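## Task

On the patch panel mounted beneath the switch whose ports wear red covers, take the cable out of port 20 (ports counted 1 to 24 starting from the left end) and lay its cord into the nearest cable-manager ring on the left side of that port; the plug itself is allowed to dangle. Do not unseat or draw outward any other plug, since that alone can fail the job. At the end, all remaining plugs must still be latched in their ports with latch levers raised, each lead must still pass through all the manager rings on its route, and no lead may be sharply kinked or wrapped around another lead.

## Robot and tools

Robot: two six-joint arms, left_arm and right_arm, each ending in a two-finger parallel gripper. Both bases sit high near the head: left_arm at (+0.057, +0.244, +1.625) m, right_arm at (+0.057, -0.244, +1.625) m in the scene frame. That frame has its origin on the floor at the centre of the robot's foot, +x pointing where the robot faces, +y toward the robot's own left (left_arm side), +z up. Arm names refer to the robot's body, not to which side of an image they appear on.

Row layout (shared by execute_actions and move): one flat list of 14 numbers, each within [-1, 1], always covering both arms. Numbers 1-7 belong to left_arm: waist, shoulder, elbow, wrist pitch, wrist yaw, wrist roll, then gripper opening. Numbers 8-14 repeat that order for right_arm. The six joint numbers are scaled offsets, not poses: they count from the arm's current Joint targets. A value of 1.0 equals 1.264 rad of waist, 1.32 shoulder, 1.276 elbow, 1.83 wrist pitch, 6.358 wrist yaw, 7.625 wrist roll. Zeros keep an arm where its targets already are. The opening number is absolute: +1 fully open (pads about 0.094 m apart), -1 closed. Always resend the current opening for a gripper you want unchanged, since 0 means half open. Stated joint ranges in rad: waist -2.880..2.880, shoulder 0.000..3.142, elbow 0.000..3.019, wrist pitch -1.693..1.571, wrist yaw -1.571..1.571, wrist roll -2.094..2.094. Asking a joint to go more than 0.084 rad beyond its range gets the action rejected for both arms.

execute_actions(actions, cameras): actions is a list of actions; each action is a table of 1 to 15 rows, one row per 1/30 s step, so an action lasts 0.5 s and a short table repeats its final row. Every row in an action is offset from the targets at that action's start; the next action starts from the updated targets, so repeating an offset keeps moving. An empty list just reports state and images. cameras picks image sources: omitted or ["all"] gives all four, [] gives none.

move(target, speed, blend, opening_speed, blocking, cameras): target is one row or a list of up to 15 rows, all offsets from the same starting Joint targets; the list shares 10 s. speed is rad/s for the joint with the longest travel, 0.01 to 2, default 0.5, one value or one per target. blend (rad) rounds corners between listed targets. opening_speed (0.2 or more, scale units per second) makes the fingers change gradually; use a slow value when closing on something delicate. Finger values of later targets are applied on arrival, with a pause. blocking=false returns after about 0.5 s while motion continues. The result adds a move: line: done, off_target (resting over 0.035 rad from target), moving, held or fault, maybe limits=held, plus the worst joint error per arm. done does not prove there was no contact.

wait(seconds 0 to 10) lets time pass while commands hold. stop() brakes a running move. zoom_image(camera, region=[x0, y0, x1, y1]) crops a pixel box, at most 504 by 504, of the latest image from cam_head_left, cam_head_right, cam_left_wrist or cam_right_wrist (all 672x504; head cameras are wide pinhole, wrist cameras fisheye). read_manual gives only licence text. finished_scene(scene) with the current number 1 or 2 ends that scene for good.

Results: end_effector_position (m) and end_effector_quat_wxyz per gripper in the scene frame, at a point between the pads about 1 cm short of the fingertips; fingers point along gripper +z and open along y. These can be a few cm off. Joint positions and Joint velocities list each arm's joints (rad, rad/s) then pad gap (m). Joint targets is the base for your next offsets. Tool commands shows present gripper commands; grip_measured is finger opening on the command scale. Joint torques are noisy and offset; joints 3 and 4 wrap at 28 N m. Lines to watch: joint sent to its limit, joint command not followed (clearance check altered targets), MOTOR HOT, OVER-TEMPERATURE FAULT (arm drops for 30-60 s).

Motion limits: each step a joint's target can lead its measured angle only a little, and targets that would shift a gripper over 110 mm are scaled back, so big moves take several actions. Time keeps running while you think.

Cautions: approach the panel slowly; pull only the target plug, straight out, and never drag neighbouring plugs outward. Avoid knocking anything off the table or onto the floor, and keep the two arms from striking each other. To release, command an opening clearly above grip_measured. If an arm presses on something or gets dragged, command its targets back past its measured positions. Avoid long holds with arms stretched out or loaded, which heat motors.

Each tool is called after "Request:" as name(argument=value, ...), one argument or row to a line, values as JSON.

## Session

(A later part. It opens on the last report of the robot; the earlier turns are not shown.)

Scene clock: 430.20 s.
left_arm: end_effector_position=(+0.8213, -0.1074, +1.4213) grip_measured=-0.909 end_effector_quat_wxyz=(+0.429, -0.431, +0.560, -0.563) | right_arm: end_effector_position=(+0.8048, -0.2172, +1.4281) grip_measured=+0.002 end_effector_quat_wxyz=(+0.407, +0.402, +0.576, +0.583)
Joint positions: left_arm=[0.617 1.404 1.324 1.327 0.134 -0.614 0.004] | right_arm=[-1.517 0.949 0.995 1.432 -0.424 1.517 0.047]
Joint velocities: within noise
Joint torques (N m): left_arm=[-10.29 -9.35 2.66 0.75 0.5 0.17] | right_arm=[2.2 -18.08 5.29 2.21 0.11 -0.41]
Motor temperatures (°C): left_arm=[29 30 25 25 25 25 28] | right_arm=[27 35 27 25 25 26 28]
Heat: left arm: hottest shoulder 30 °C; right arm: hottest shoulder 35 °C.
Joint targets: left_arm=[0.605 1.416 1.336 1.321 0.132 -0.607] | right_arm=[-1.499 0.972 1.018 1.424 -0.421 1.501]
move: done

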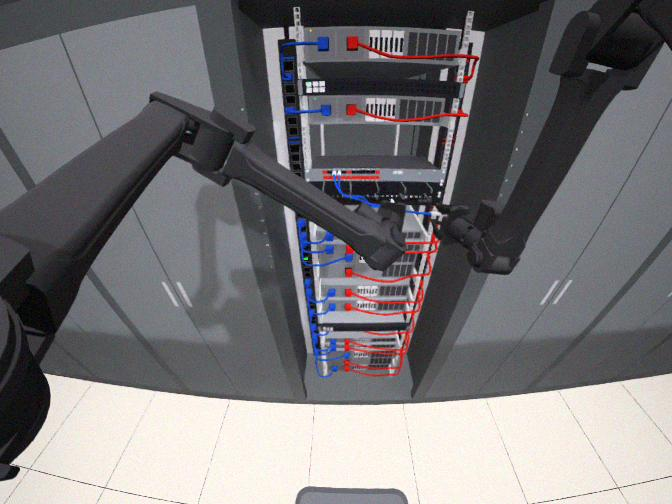

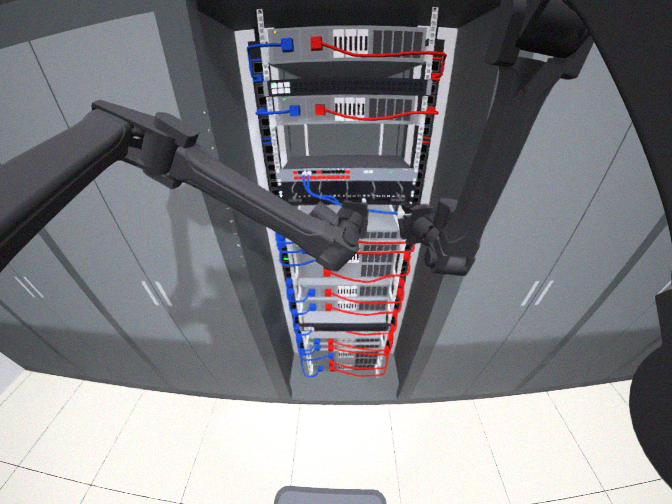

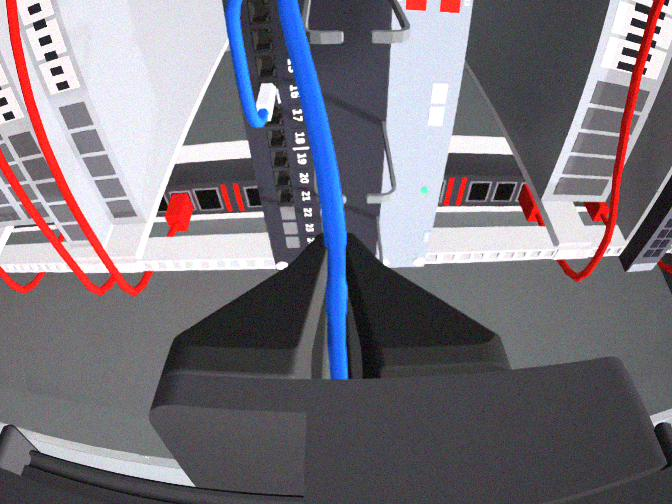

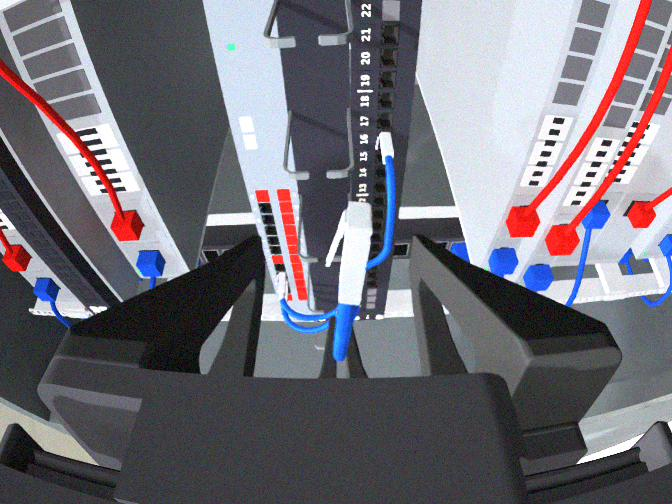

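Request:
move(
  target=[
    [0,0,0,0,0,0,-0.97,0,0.0102,0.0057,0.005,0,0,0.0],
    [0,0,0,0,0,0,-0.97,0,0.0102,0.0057,0.005,0,0,-0.7],
  ],
  speed=0.15,
  opening_speed=0.5,
)

Request:
zoom_image(
  camera="cam_right_wrist",
  region=[220, 150, 470, 400],
)

Scene clock: 439.07 s.
left_arm: end_effector_position=(+0.8213, -0.1074, +1.4213) grip_measured=-0.909 end_effector_quat_wxyz=(+0.429, -0.431, +0.560, -0.563) | right_arm: end_effector_position=(+0.8051, -0.2169, +1.4217) grip_measured=-0.697 end_effector_quat_wxyz=(+0.405, +0.404, +0.578, +0.582)
Joint positions: left_arm=[0.617 1.404 1.324 1.327 0.134 -0.614 0.004] | right_arm=[-1.517 0.962 1.002 1.432 -0.423 1.516 0.014]
Joint velocities: within noise
Joint torques (N m): left_arm=[-10.64 -9.41 2.69 0.85 0.49 0.17] | right_arm=[2.02 -18.14 5.26 2.59 0.1 -0.39]
Motor temperatures (°C): left_arm=[29 30 25 25 25 25 28] | right_arm=[27 35 27 25 25 26 28]
Heat: left arm: hottest shoulder 30 °C; right arm: hottest shoulder 35 °C.
Joint targets: left_arm=[0.605 1.416 1.336 1.321 0.132 -0.607] | right_arm=[-1.499 0.985 1.025 1.433 -0.421 1.501]
move: done

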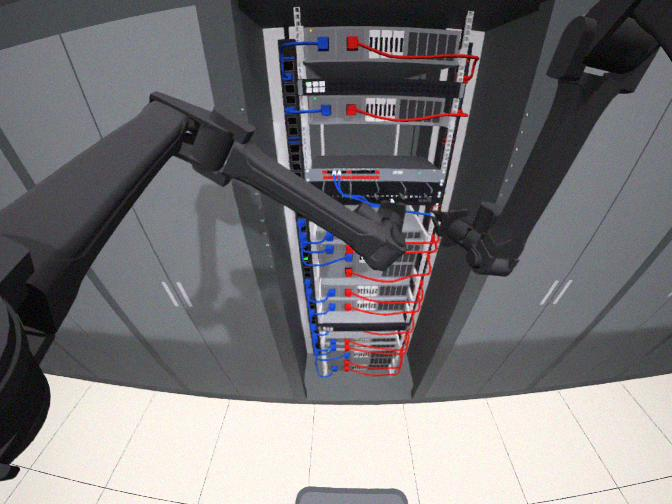

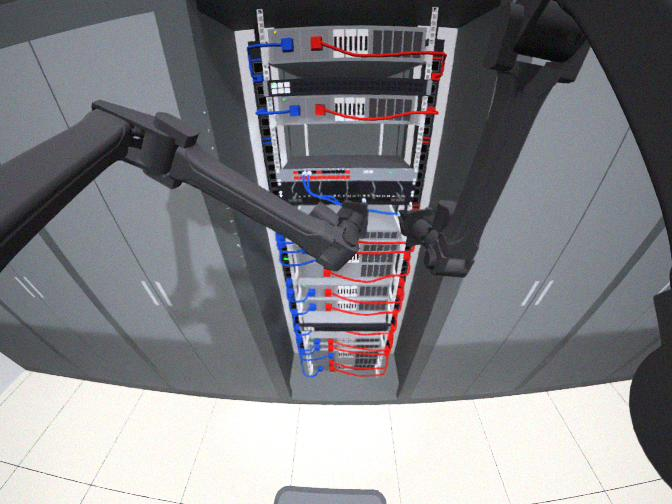

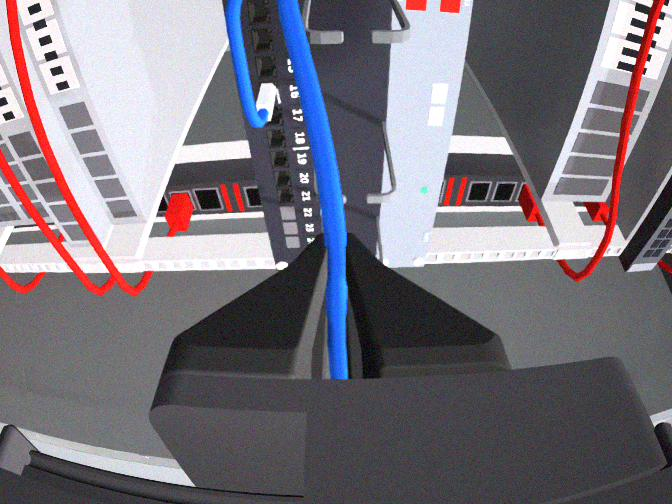

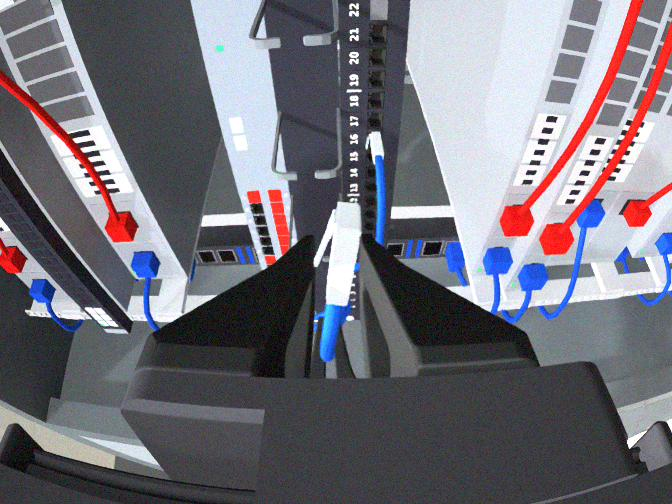

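Scaled by 2.016 from the camera's 672x504 image, which has a finer 960x720 frame.

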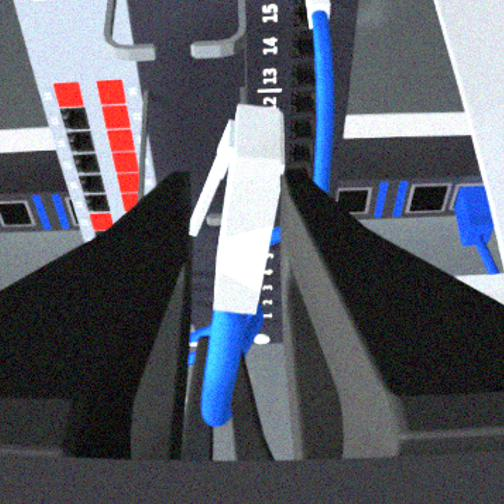

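Request:
move(
  target=[0,0,0,0,0,0,-0.97,0,0,0,0,0,0,-0.95],
  opening_speed=0.25,
)

Request:
zoom_image(
  camera="cam_right_wrist",
  region=[220, 150, 470, 400],
)

Scene clock: 442.40 s.
left_arm: end_effector_position=(+0.8211, -0.1075, +1.4211) grip_measured=-0.909 end_effector_quat_wxyz=(+0.429, -0.431, +0.560, -0.563) | right_arm: end_effector_position=(+0.8054, -0.2168, +1.4220) grip_measured=-0.880 end_effector_quat_wxyz=(+0.405, +0.404, +0.578, +0.582)
Joint positions: left_arm=[0.617 1.405 1.324 1.327 0.133 -0.614 0.004] | right_arm=[-1.516 0.962 1.003 1.432 -0.423 1.516 0.006]
Joint velocities: within noise
Joint torques (N m): left_arm=[-10.58 -9.82 2.7 0.77 0.52 0.14] | right_arm=[2.37 -18.43 5.14 2.59 0.1 -0.38]
Motor temperatures (°C): left_arm=[29 30 25 25 25 25 28] | right_arm=[27 35 27 25 25 26 28]
Heat: left arm: hottest shoulder 30 °C; right arm: hottest shoulder 35 °C.
Joint targets: left_arm=[0.605 1.416 1.336 1.321 0.132 -0.607] | right_arm=[-1.499 0.985 1.025 1.433 -0.421 1.501]
move: done

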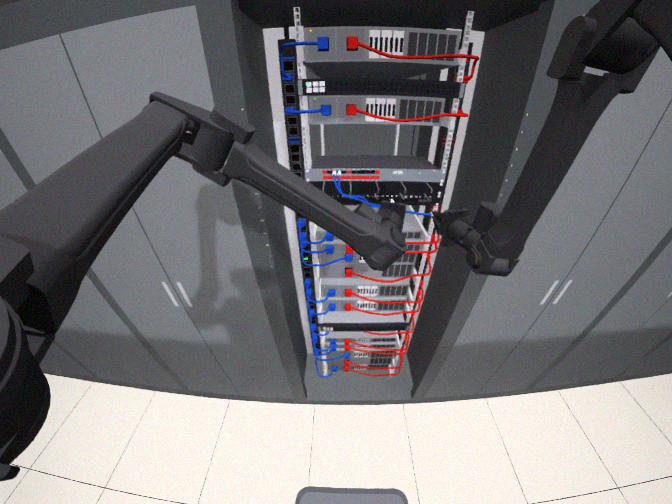

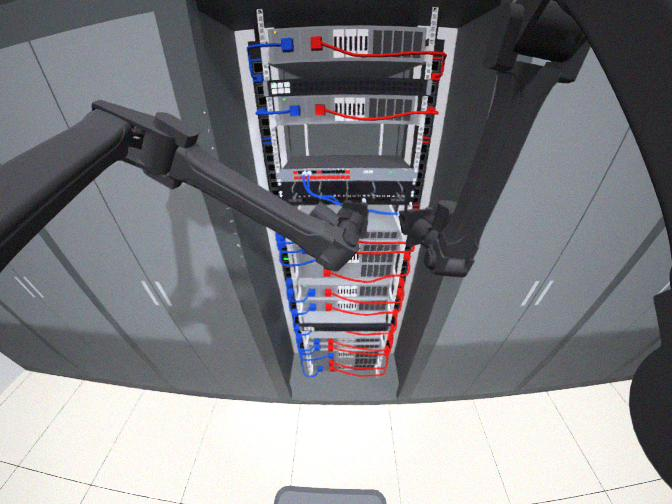

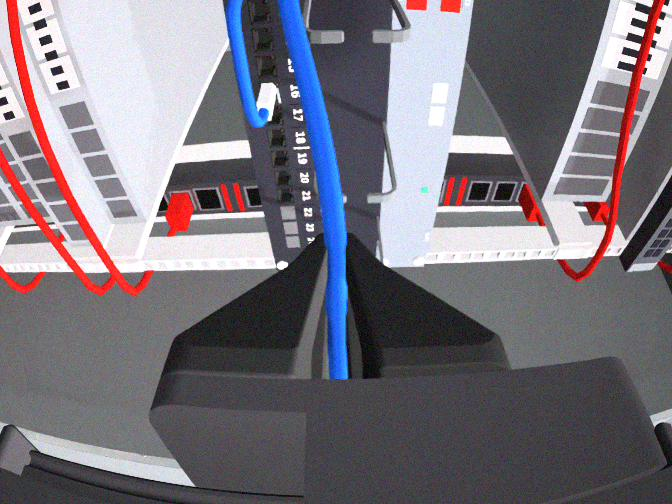

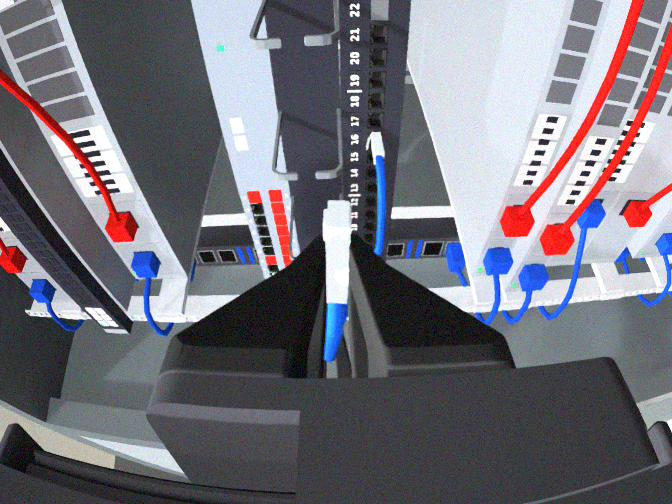

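Scaled by 2.016 from the camera's 672x504 image, which has a finer 960x720 frame.

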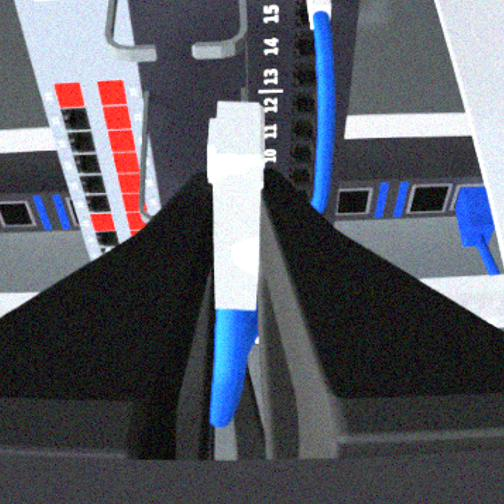

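Request:
move(
  target=[
    [0,0,0,0,0,0,-0.3,0,0,0,0,0,0,-0.95],
    [0.0348,-0.0481,-0.1332,0.0809,0.0006,-0.0043,-0.3,0,0,0,0,0,0,-0.95],
    [0.0483,-0.053,-0.239,0.1366,0.0014,-0.006,-0.3,0,0,0,0,0,0,-0.95],
  ],
  speed=0.2,
  opening_speed=0.5,
  blend=[0,0.05,0],
)

Request:
zoom_image(
  camera="cam_left_wrist",
  region=[200, 0, 500, 300],
)

Scene clock: 466.60 s.
left_arm: end_effector_position=(+0.7276, -0.0795, +1.4224) grip_measured=-0.303 end_effector_quat_wxyz=(+0.423, -0.431, +0.565, -0.562) | right_arm: end_effector_position=(+0.8056, -0.2168, +1.4221) grip_measured=-0.881 end_effector_quat_wxyz=(+0.406, +0.404, +0.578, +0.582)
Joint positions: left_arm=[0.649 1.357 1.037 1.557 0.14 -0.644 0.033] | right_arm=[-1.516 0.962 1.003 1.432 -0.423 1.515 0.006]
Joint velocities: within noise
Joint torques (N m): left_arm=[-6.71 -10.17 0.05 1.66 0.62 -0.01] | right_arm=[2.14 -18.2 5.19 2.58 0.08 -0.38]
Motor temperatures (°C): left_arm=[29 30 25 25 26 25 28] | right_arm=[27 36 27 25 25 26 29]
Heat: left arm: hottest shoulder 30 °C; right arm: hottest shoulder 36 °C.
Joint targets: left_arm=[0.666 1.346 1.032 1.571 0.141 -0.652] | right_arm=[-1.499 0.985 1.025 1.433 -0.421 1.501]
move: done

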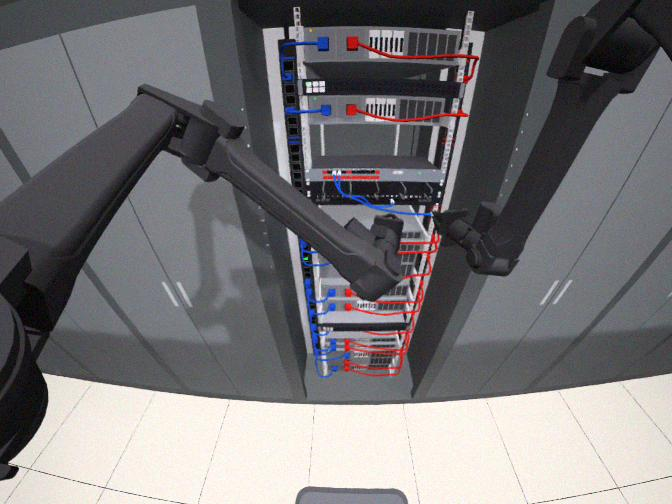

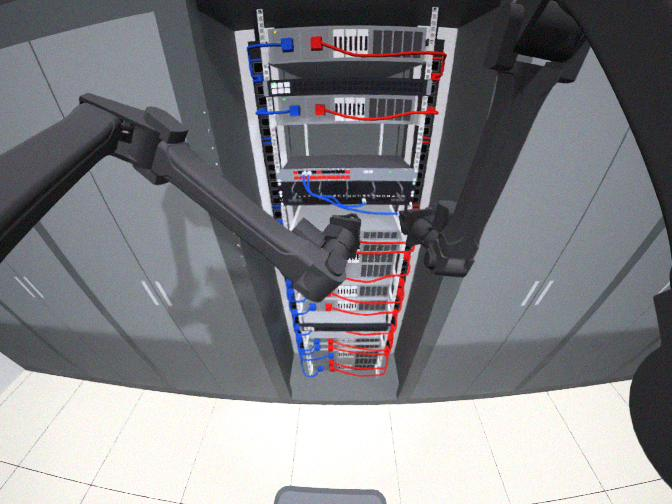

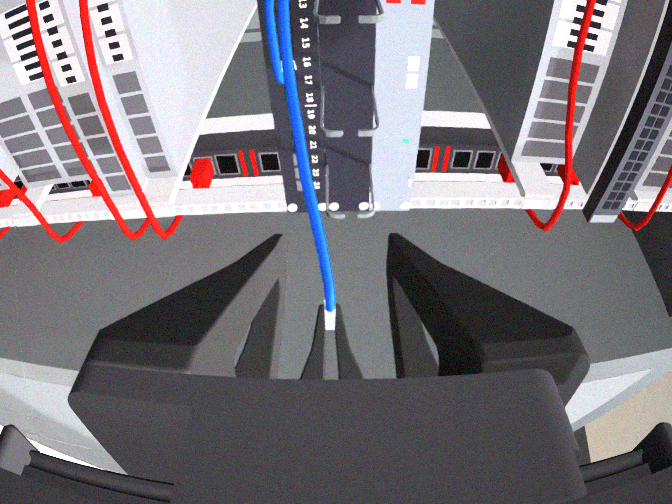

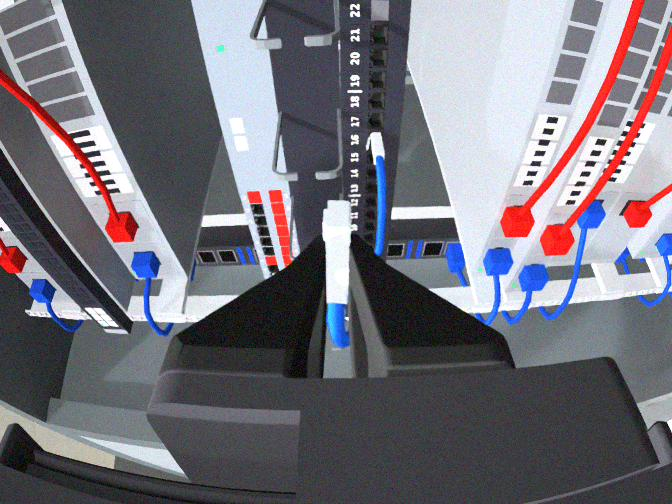

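Scaled by 1.680 from the camera's 672x504 image, which has a finer 960x720 frame.

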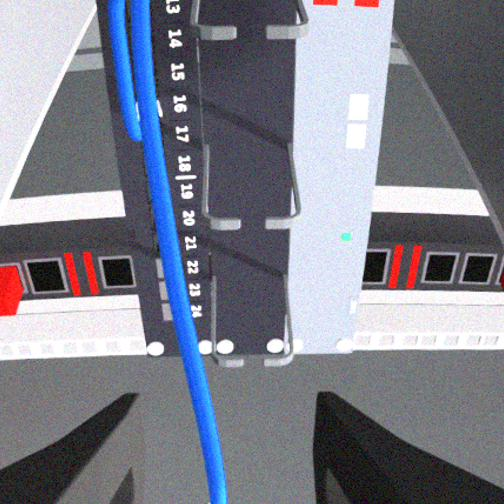

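Request:
move(
  target=[0.314,-0.2864,-0.018,-0.377,0.0958,-0.0244,-0.3,0,0,0,0,0,0,-0.95],
  speed=0.4,
)

Request:
move(
  target=[0,0,0,0,0,0,-0.3,0.3525,0.0439,0.1066,0.012,0.0857,-0.0584,-0.95],
  speed=0.25,
)

Request:
zoom_image(
  camera="cam_left_wrist",
  region=[200, 50, 540, 300],
)

Scene clock: 494.40 s.
left_arm: end_effector_position=(+0.7529, +0.0120, +1.4174) grip_measured=-0.303 end_effector_quat_wxyz=(+0.246, -0.242, +0.663, -0.665) | right_arm: end_effector_position=(+0.8056, -0.2169, +1.4221) grip_measured=-0.882 end_effector_quat_wxyz=(+0.406, +0.404, +0.578, +0.582)
Joint positions: left_arm=[1.05 0.976 1.015 0.889 0.748 -0.83 0.033] | right_arm=[-1.516 0.962 1.003 1.432 -0.423 1.515 0.006]
Joint velocities: within noise
Joint torques (N m): left_arm=[-1.14 -14.15 2.44 1.13 0.51 -0.02] | right_arm=[2.2 -18.26 5.11 2.55 0.07 -0.37]
Motor temperatures (°C): left_arm=[29 30 25 25 26 25 27] | right_arm=[27 36 28 25 25 26 30]
Heat: left arm: hottest shoulder 30 °C; right arm: hottest shoulder 36 °C.
Joint targets: left_arm=[1.063 0.968 1.008 0.881 0.750 -0.838] | right_arm=[-1.499 0.985 1.025 1.433 -0.420 1.501]
move: done

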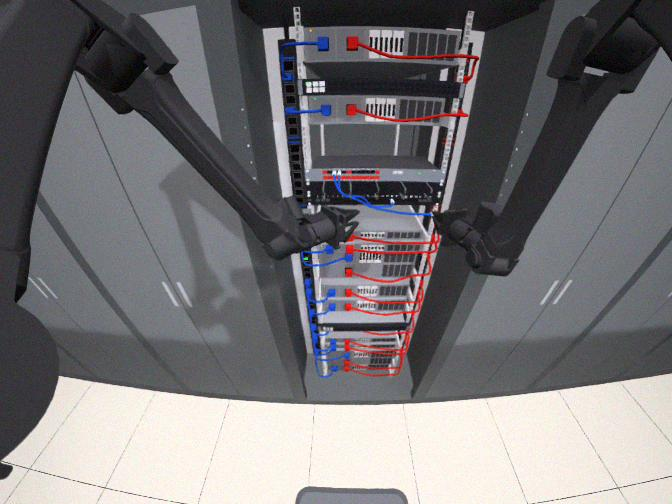

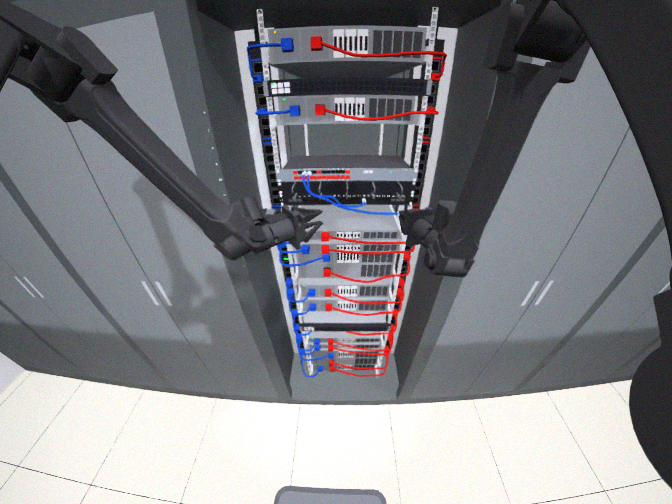

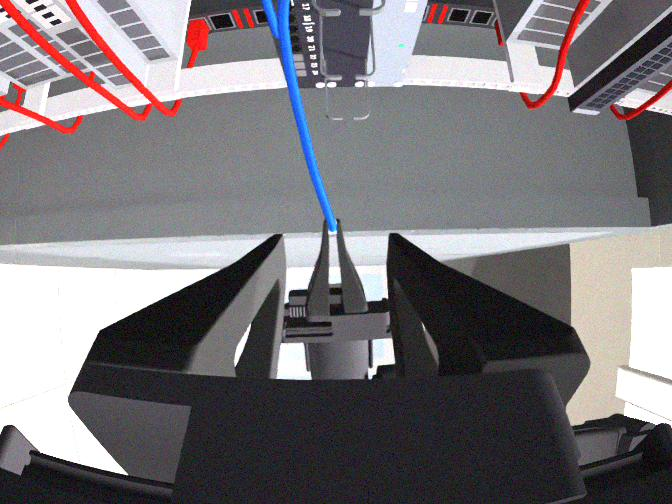

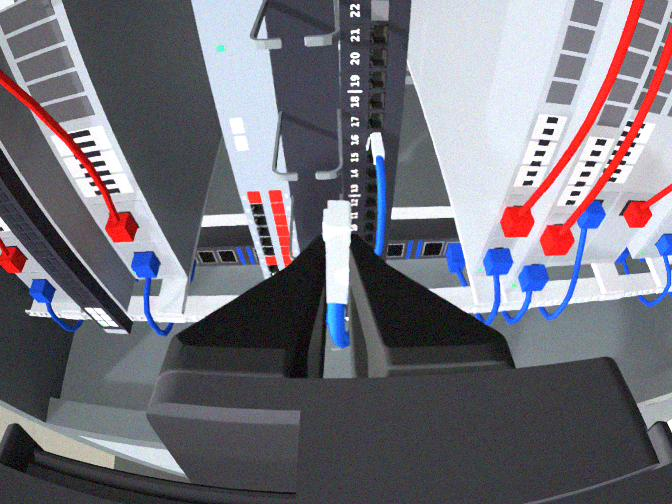

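Scene clock: 497.30 s.
left_arm: end_effector_position=(+0.7528, +0.0119, +1.4175) grip_measured=-0.303 end_effector_quat_wxyz=(+0.245, -0.243, +0.662, -0.665) | right_arm: end_effector_position=(+0.8575, -0.1984, +1.4443) grip_measured=-0.882 end_effector_quat_wxyz=(+0.545, +0.540, +0.453, +0.455)
Joint positions: left_arm=[1.05 0.976 1.015 0.889 0.749 -0.831 0.033] | right_arm=[-1.075 1.019 1.135 1.439 0.124 1.069 0.006]
Joint velocities: within noise
Joint torques (N m): left_arm=[-1.08 -14.21 2.43 0.94 0.54 0.01] | right_arm=[4.95 -16.85 5.98 2.93 -0.27 -0.35]
Motor temperatures (°C): left_arm=[29 30 25 25 26 25 27] | right_arm=[27 36 28 25 25 26 30]
Heat: left arm: hottest shoulder 30 °C; right arm: hottest shoulder 36 °C.
Joint targets: left_arm=[1.063 0.968 1.008 0.881 0.751 -0.838] | right_arm=[-1.054 1.043 1.162 1.455 0.124 1.056]
move: done

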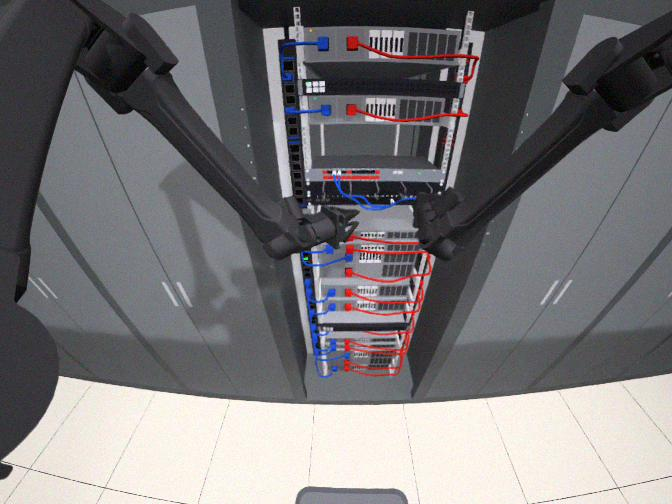

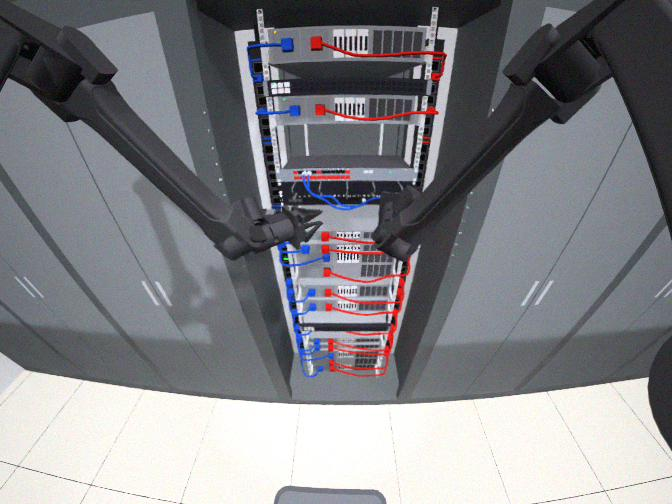

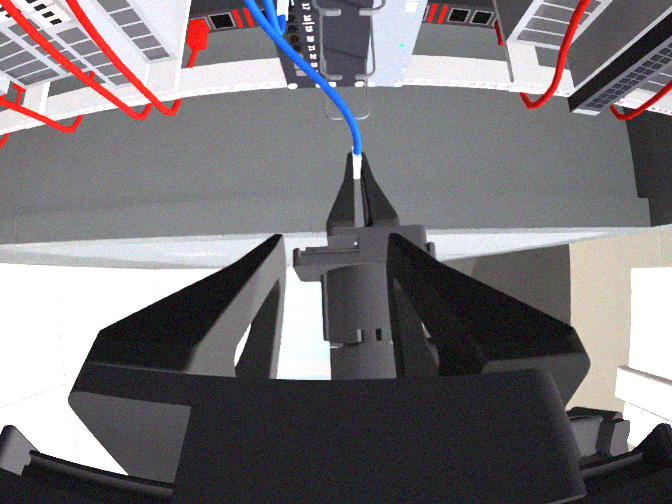

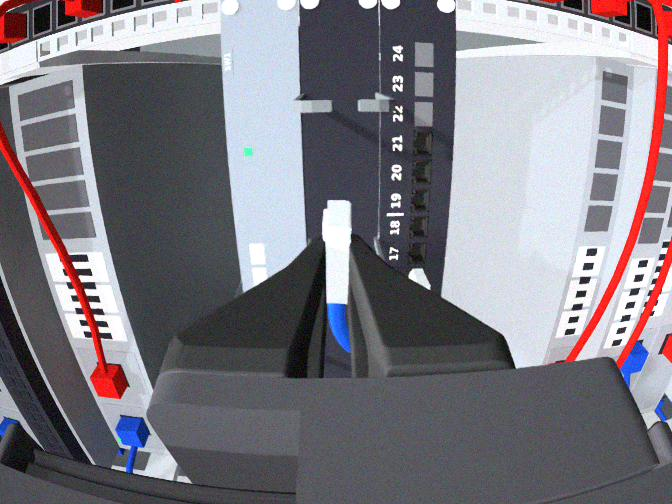

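Scaled by 1.482 from the camera's 672x504 image, which has a finer 960x720 frame.

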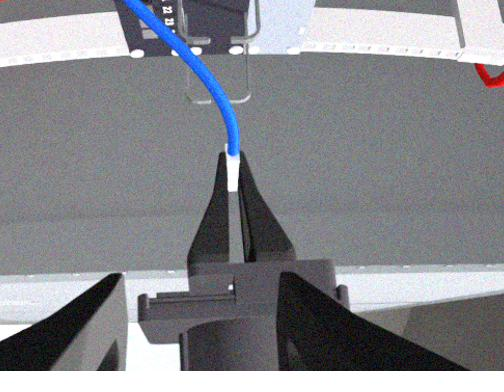

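Request:
zoom_image(
  camera="cam_left_wrist",
  region=[240, 0, 420, 190],
)

Request:
zoom_image(
  camera="cam_right_wrist",
  region=[220, 50, 520, 390],
)

Scaled by 2.653 from the camera's 672x504 image, which has a finer 960x720 frame.

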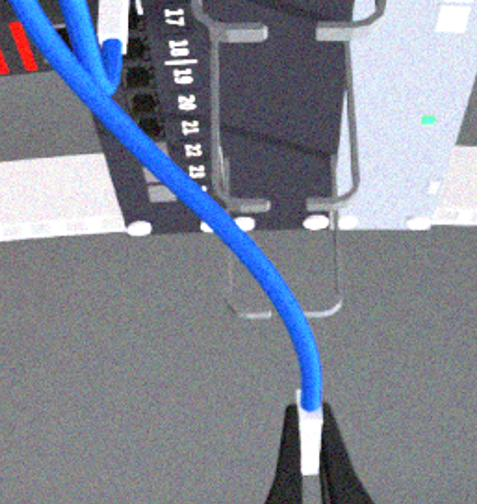

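Scaled by 1.482 from the camera's 672x504 image, which has a finer 960x720 frame.

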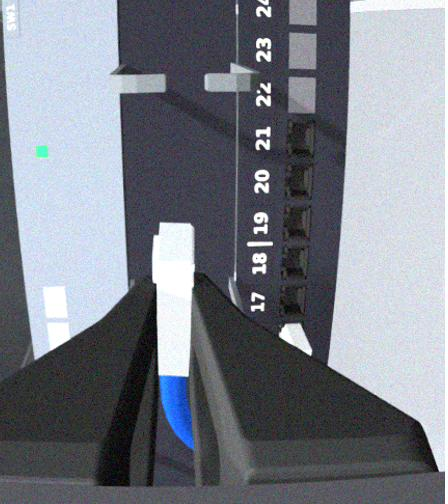

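Request:
zoom_image(
  camera="cam_head_right",
  region=[270, 155, 420, 235],
)

Request:
zoom_image(
  camera="cam_head_left",
  region=[310, 155, 460, 235],
)

Scaled by 3.360 from the camera's 672x504 image, which has a finer 960x720 frame.

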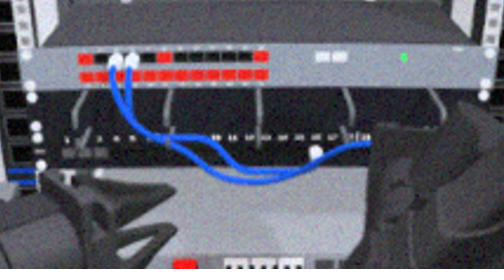

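Scaled by 3.360 from the camera's 672x504 image, which has a finer 960x720 frame.

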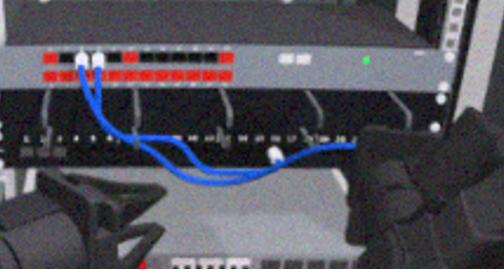

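Request:
move(
  target=[0,0,0,0,0,0,-0.3,0.0109,0.0221,0.0922,-0.0573,0,-0.0018,-0.95],
  speed=0.12,
)

Request:
zoom_image(
  camera="cam_left_wrist",
  region=[240, 0, 420, 190],
)

Request:
zoom_image(
  camera="cam_right_wrist",
  region=[220, 50, 520, 390],
)

Scene clock: 521.90 s.
left_arm: end_effector_position=(+0.7528, +0.0119, +1.4175) grip_measured=-0.303 end_effector_quat_wxyz=(+0.245, -0.243, +0.662, -0.665) | right_arm: end_effector_position=(+0.8939, -0.1968, +1.4458) grip_measured=-0.882 end_effector_quat_wxyz=(+0.547, +0.539, +0.451, +0.455)
Joint positions: left_arm=[1.05 0.976 1.015 0.889 0.749 -0.831 0.033] | right_arm=[-1.063 1.047 1.249 1.36 0.124 1.055 0.006]
Joint velocities: within noise
Joint torques (N m): left_arm=[-1.26 -14.21 2.35 1.03 0.52 0.03] | right_arm=[5.48 -17.85 7.08 1.87 -0.3 -0.35]
Motor temperatures (°C): left_arm=[29 32 25 25 26 25 26] | right_arm=[28 35 28 25 25 26 30]
Heat: left arm: hottest shoulder 32 °C; right arm: hottest shoulder 35 °C.
Joint targets: left_arm=[1.063 0.968 1.008 0.881 0.750 -0.838] | right_arm=[-1.040 1.073 1.279 1.350 0.124 1.042]
move: done

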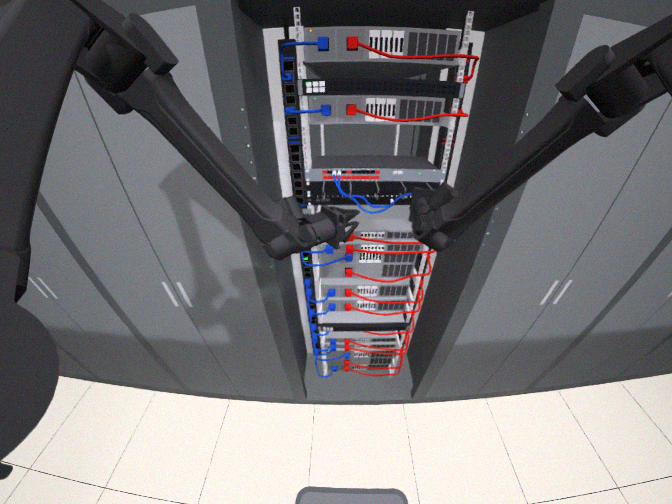

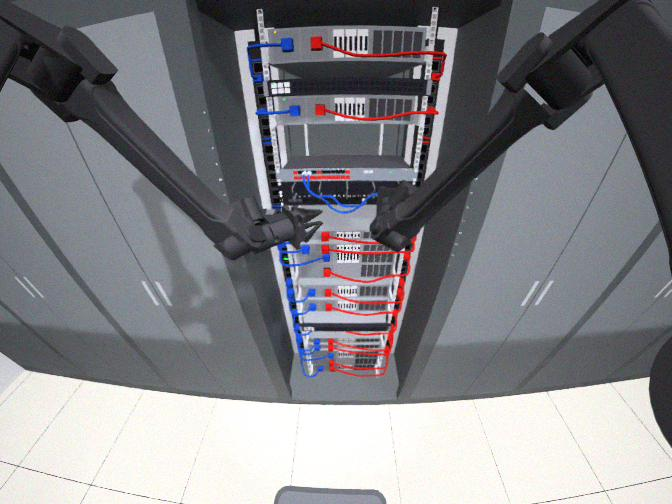

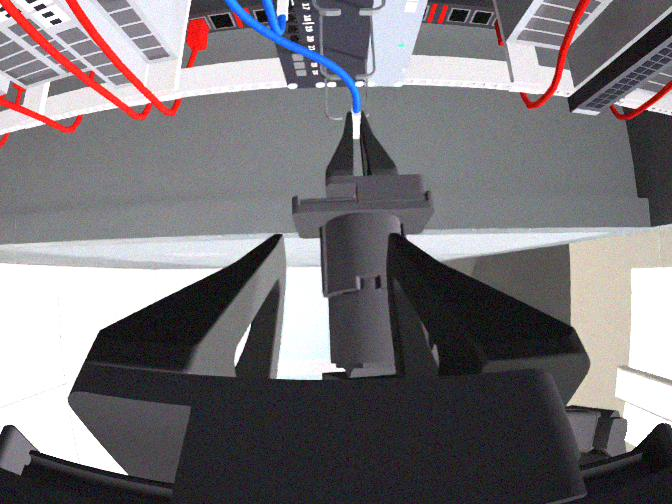

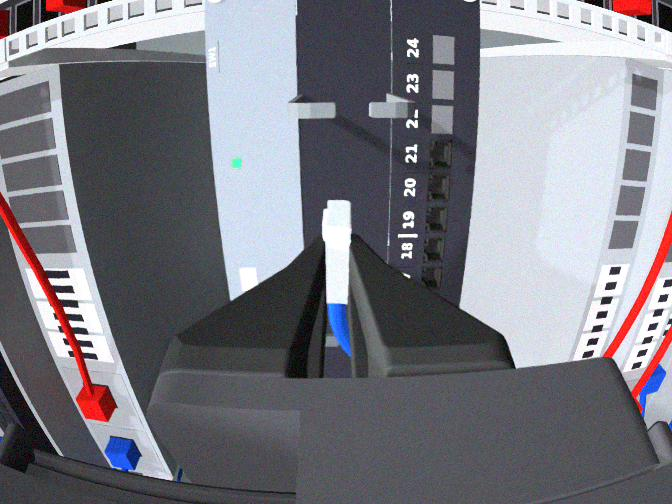

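Scaled by 2.653 from the camera's 672x504 image, which has a finer 960x720 frame.

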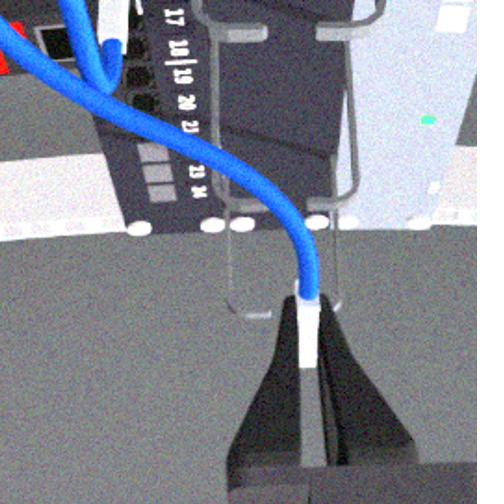

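Scaled by 1.482 from the camera's 672x504 image, which has a finer 960x720 frame.

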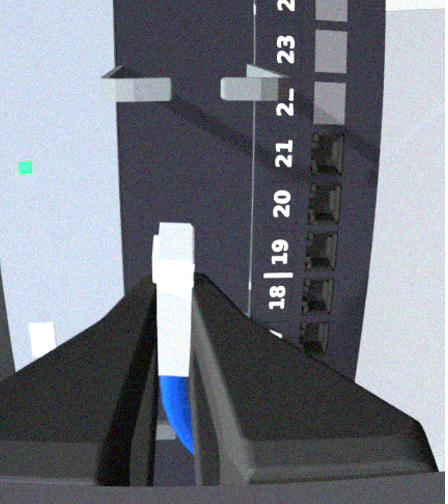

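Request:
move(
  target=[0,0,0,0,0,0,-0.3,0.0087,-0.053,-0.0408,-0.0038,0,-0.0021,-0.95],
  speed=0.12,
  cameras=["cam_left_wrist"],
)

Request:
zoom_image(
  camera="cam_left_wrist",
  region=[240, 0, 420, 190],
)

Scene clock: 539.93 s.
left_arm: end_effector_position=(+0.7528, +0.0119, +1.4175) grip_measured=-0.303 end_effector_quat_wxyz=(+0.245, -0.243, +0.662, -0.665) | right_arm: end_effector_position=(+0.8934, -0.1990, +1.4561) grip_measured=-0.882 end_effector_quat_wxyz=(+0.548, +0.538, +0.453, +0.453)
Joint positions: left_arm=[1.05 0.976 1.015 0.889 0.749 -0.831 0.033] | right_arm=[-1.051 1.022 1.234 1.351 0.124 1.037 0.006]
Joint velocities: within noise
Joint torques (N m): left_arm=[-0.97 -14.21 2.43 1.03 0.53 0.02] | right_arm=[5.13 -21.36 3.67 2 -0.32 -0.34]
Motor temperatures (°C): left_arm=[29 32 25 25 26 25 26] | right_arm=[28 35 28 25 25 26 31]
Heat: left arm: hottest shoulder 32 °C; right arm: hottest shoulder 35 °C.
Joint targets: left_arm=[1.063 0.968 1.008 0.881 0.750 -0.838] | right_arm=[-1.029 1.003 1.227 1.343 0.124 1.026]
move: done
Images, in order (width x height): cam_left_wrist 672x504.

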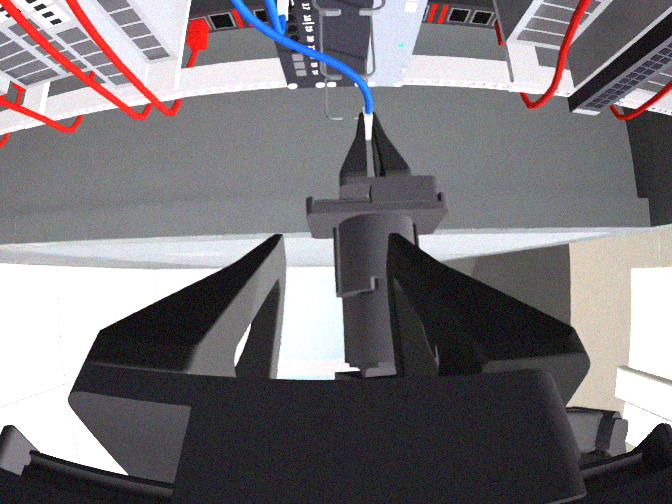

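Scaled by 2.653 from the camera's 672x504 image, which has a finer 960x720 frame.

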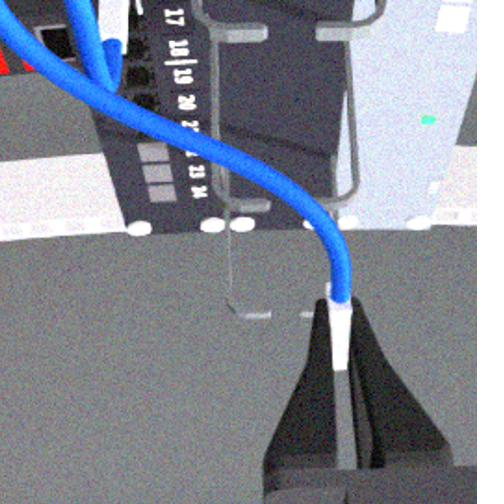

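Request:
move(
  target=[
    [0,0,0,0,0,0,-0.3,-0.0335,0.060,0.038,0.005,0,0.005,-0.95],
    [0,0,0,0,0,0,-0.3,-0.0324,0.0735,0.0886,-0.0202,0,0.0056,-0.95],
  ],
  speed=0.12,
  cameras=["cam_left_wrist"],
)

Request:
zoom_image(
  camera="cam_left_wrist",
  region=[240, 0, 420, 190],
)

Scene clock: 559.57 s.
left_arm: end_effector_position=(+0.7528, +0.0119, +1.4175) grip_measured=-0.303 end_effector_quat_wxyz=(+0.245, -0.243, +0.662, -0.665) | right_arm: end_effector_position=(+0.9034, -0.1893, +1.4350) grip_measured=-0.882 end_effector_quat_wxyz=(+0.539, +0.543, +0.458, +0.452)
Joint positions: left_arm=[1.05 0.976 1.015 0.889 0.749 -0.831 0.033] | right_arm=[-1.055 1.073 1.288 1.325 0.128 1.051 0.006]
Joint velocities: within noise
Joint torques (N m): left_arm=[-1.14 -14.21 2.22 1.01 0.52 0] | right_arm=[2.37 -18.08 9.25 1.55 -0.46 -0.08]
Motor temperatures (°C): left_arm=[28 32 25 25 26 25 26] | right_arm=[28 37 28 25 25 26 31]
Heat: left arm: hottest shoulder 32 °C; right arm: hottest shoulder 37 °C.
Joint targets: left_arm=[1.063 0.968 1.008 0.881 0.750 -0.838] | right_arm=[-1.070 1.100 1.340 1.306 0.124 1.069]
move: off_target (right_arm); right_arm: the elbow is farthest, 0.052 rad from its target
Images, in order (width x height): cam_left_wrist 672x504.

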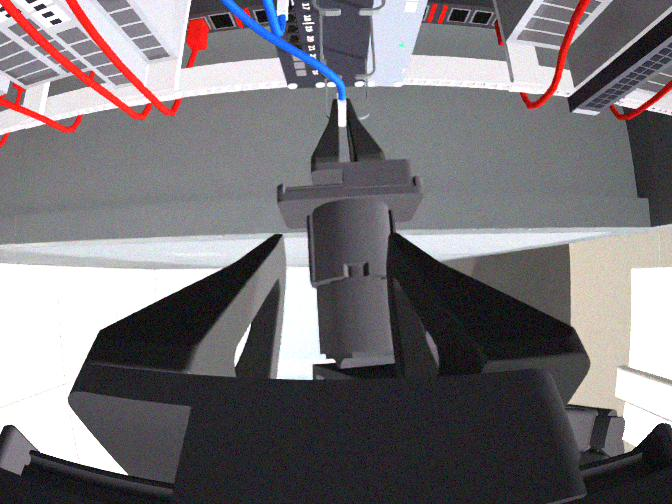

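Scaled by 2.653 from the camera's 672x504 image, which has a finer 960x720 frame.

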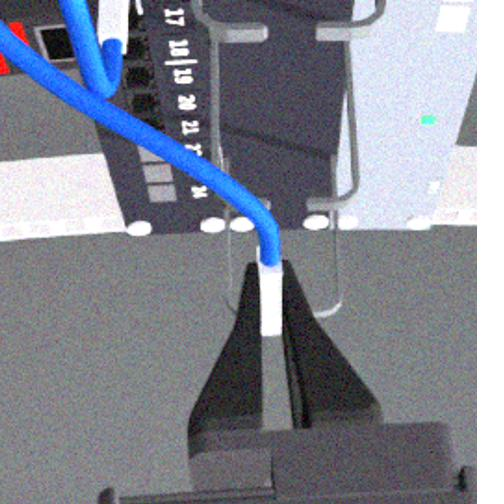

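Request:
move(
  target=[
    [0,0,0,0,0,0,-0.3,0.0324,-0.0735,-0.0886,0.0202,0,-0.0056,-0.95],
    [0,0,0,0,0,0,-0.3,0.030,-0.0174,-0.0094,-0.005,0,-0.0009,-0.95],
  ],
  speed=0.12,
  cameras=["cam_left_wrist"],
)

Request:
zoom_image(
  camera="cam_left_wrist",
  region=[240, 0, 420, 190],
)

Scene clock: 573.57 s.
left_arm: end_effector_position=(+0.7528, +0.0119, +1.4175) grip_measured=-0.303 end_effector_quat_wxyz=(+0.245, -0.243, +0.662, -0.665) | right_arm: end_effector_position=(+0.9099, -0.1952, +1.4463) grip_measured=-0.882 end_effector_quat_wxyz=(+0.543, +0.541, +0.456, +0.451)
Joint positions: left_arm=[1.05 0.976 1.015 0.889 0.749 -0.831 0.033] | right_arm=[-1.052 1.053 1.295 1.307 0.129 1.042 0.006]
Joint velocities: within noise
Joint torques (N m): left_arm=[-1.49 -14.1 2.37 1.02 0.52 0.03] | right_arm=[5.25 -18.37 7.56 1.96 -0.51 -0.05]
Motor temperatures (°C): left_arm=[28 32 25 25 26 25 26] | right_arm=[28 37 29 25 25 26 31]
Heat: left arm: hottest shoulder 32 °C; right arm: hottest shoulder 37 °C.
Joint targets: left_arm=[1.063 0.968 1.008 0.881 0.750 -0.838] | right_arm=[-1.032 1.077 1.328 1.297 0.124 1.062]
move: done
Images, in order (width x height): cam_left_wrist 672x504.

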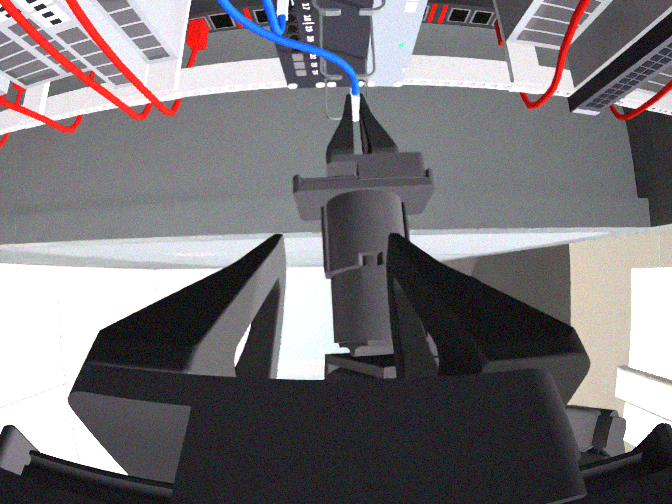

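Scaled by 2.653 from the camera's 672x504 image, which has a finer 960x720 frame.

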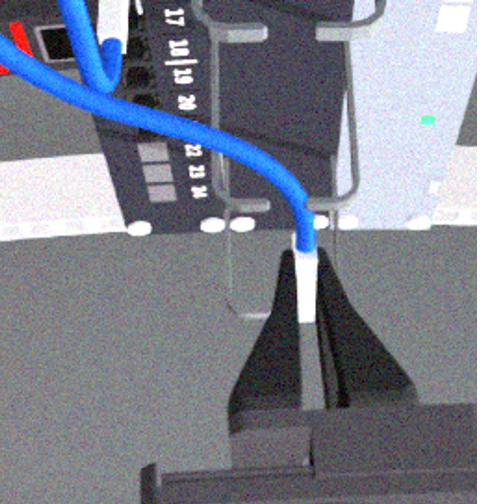

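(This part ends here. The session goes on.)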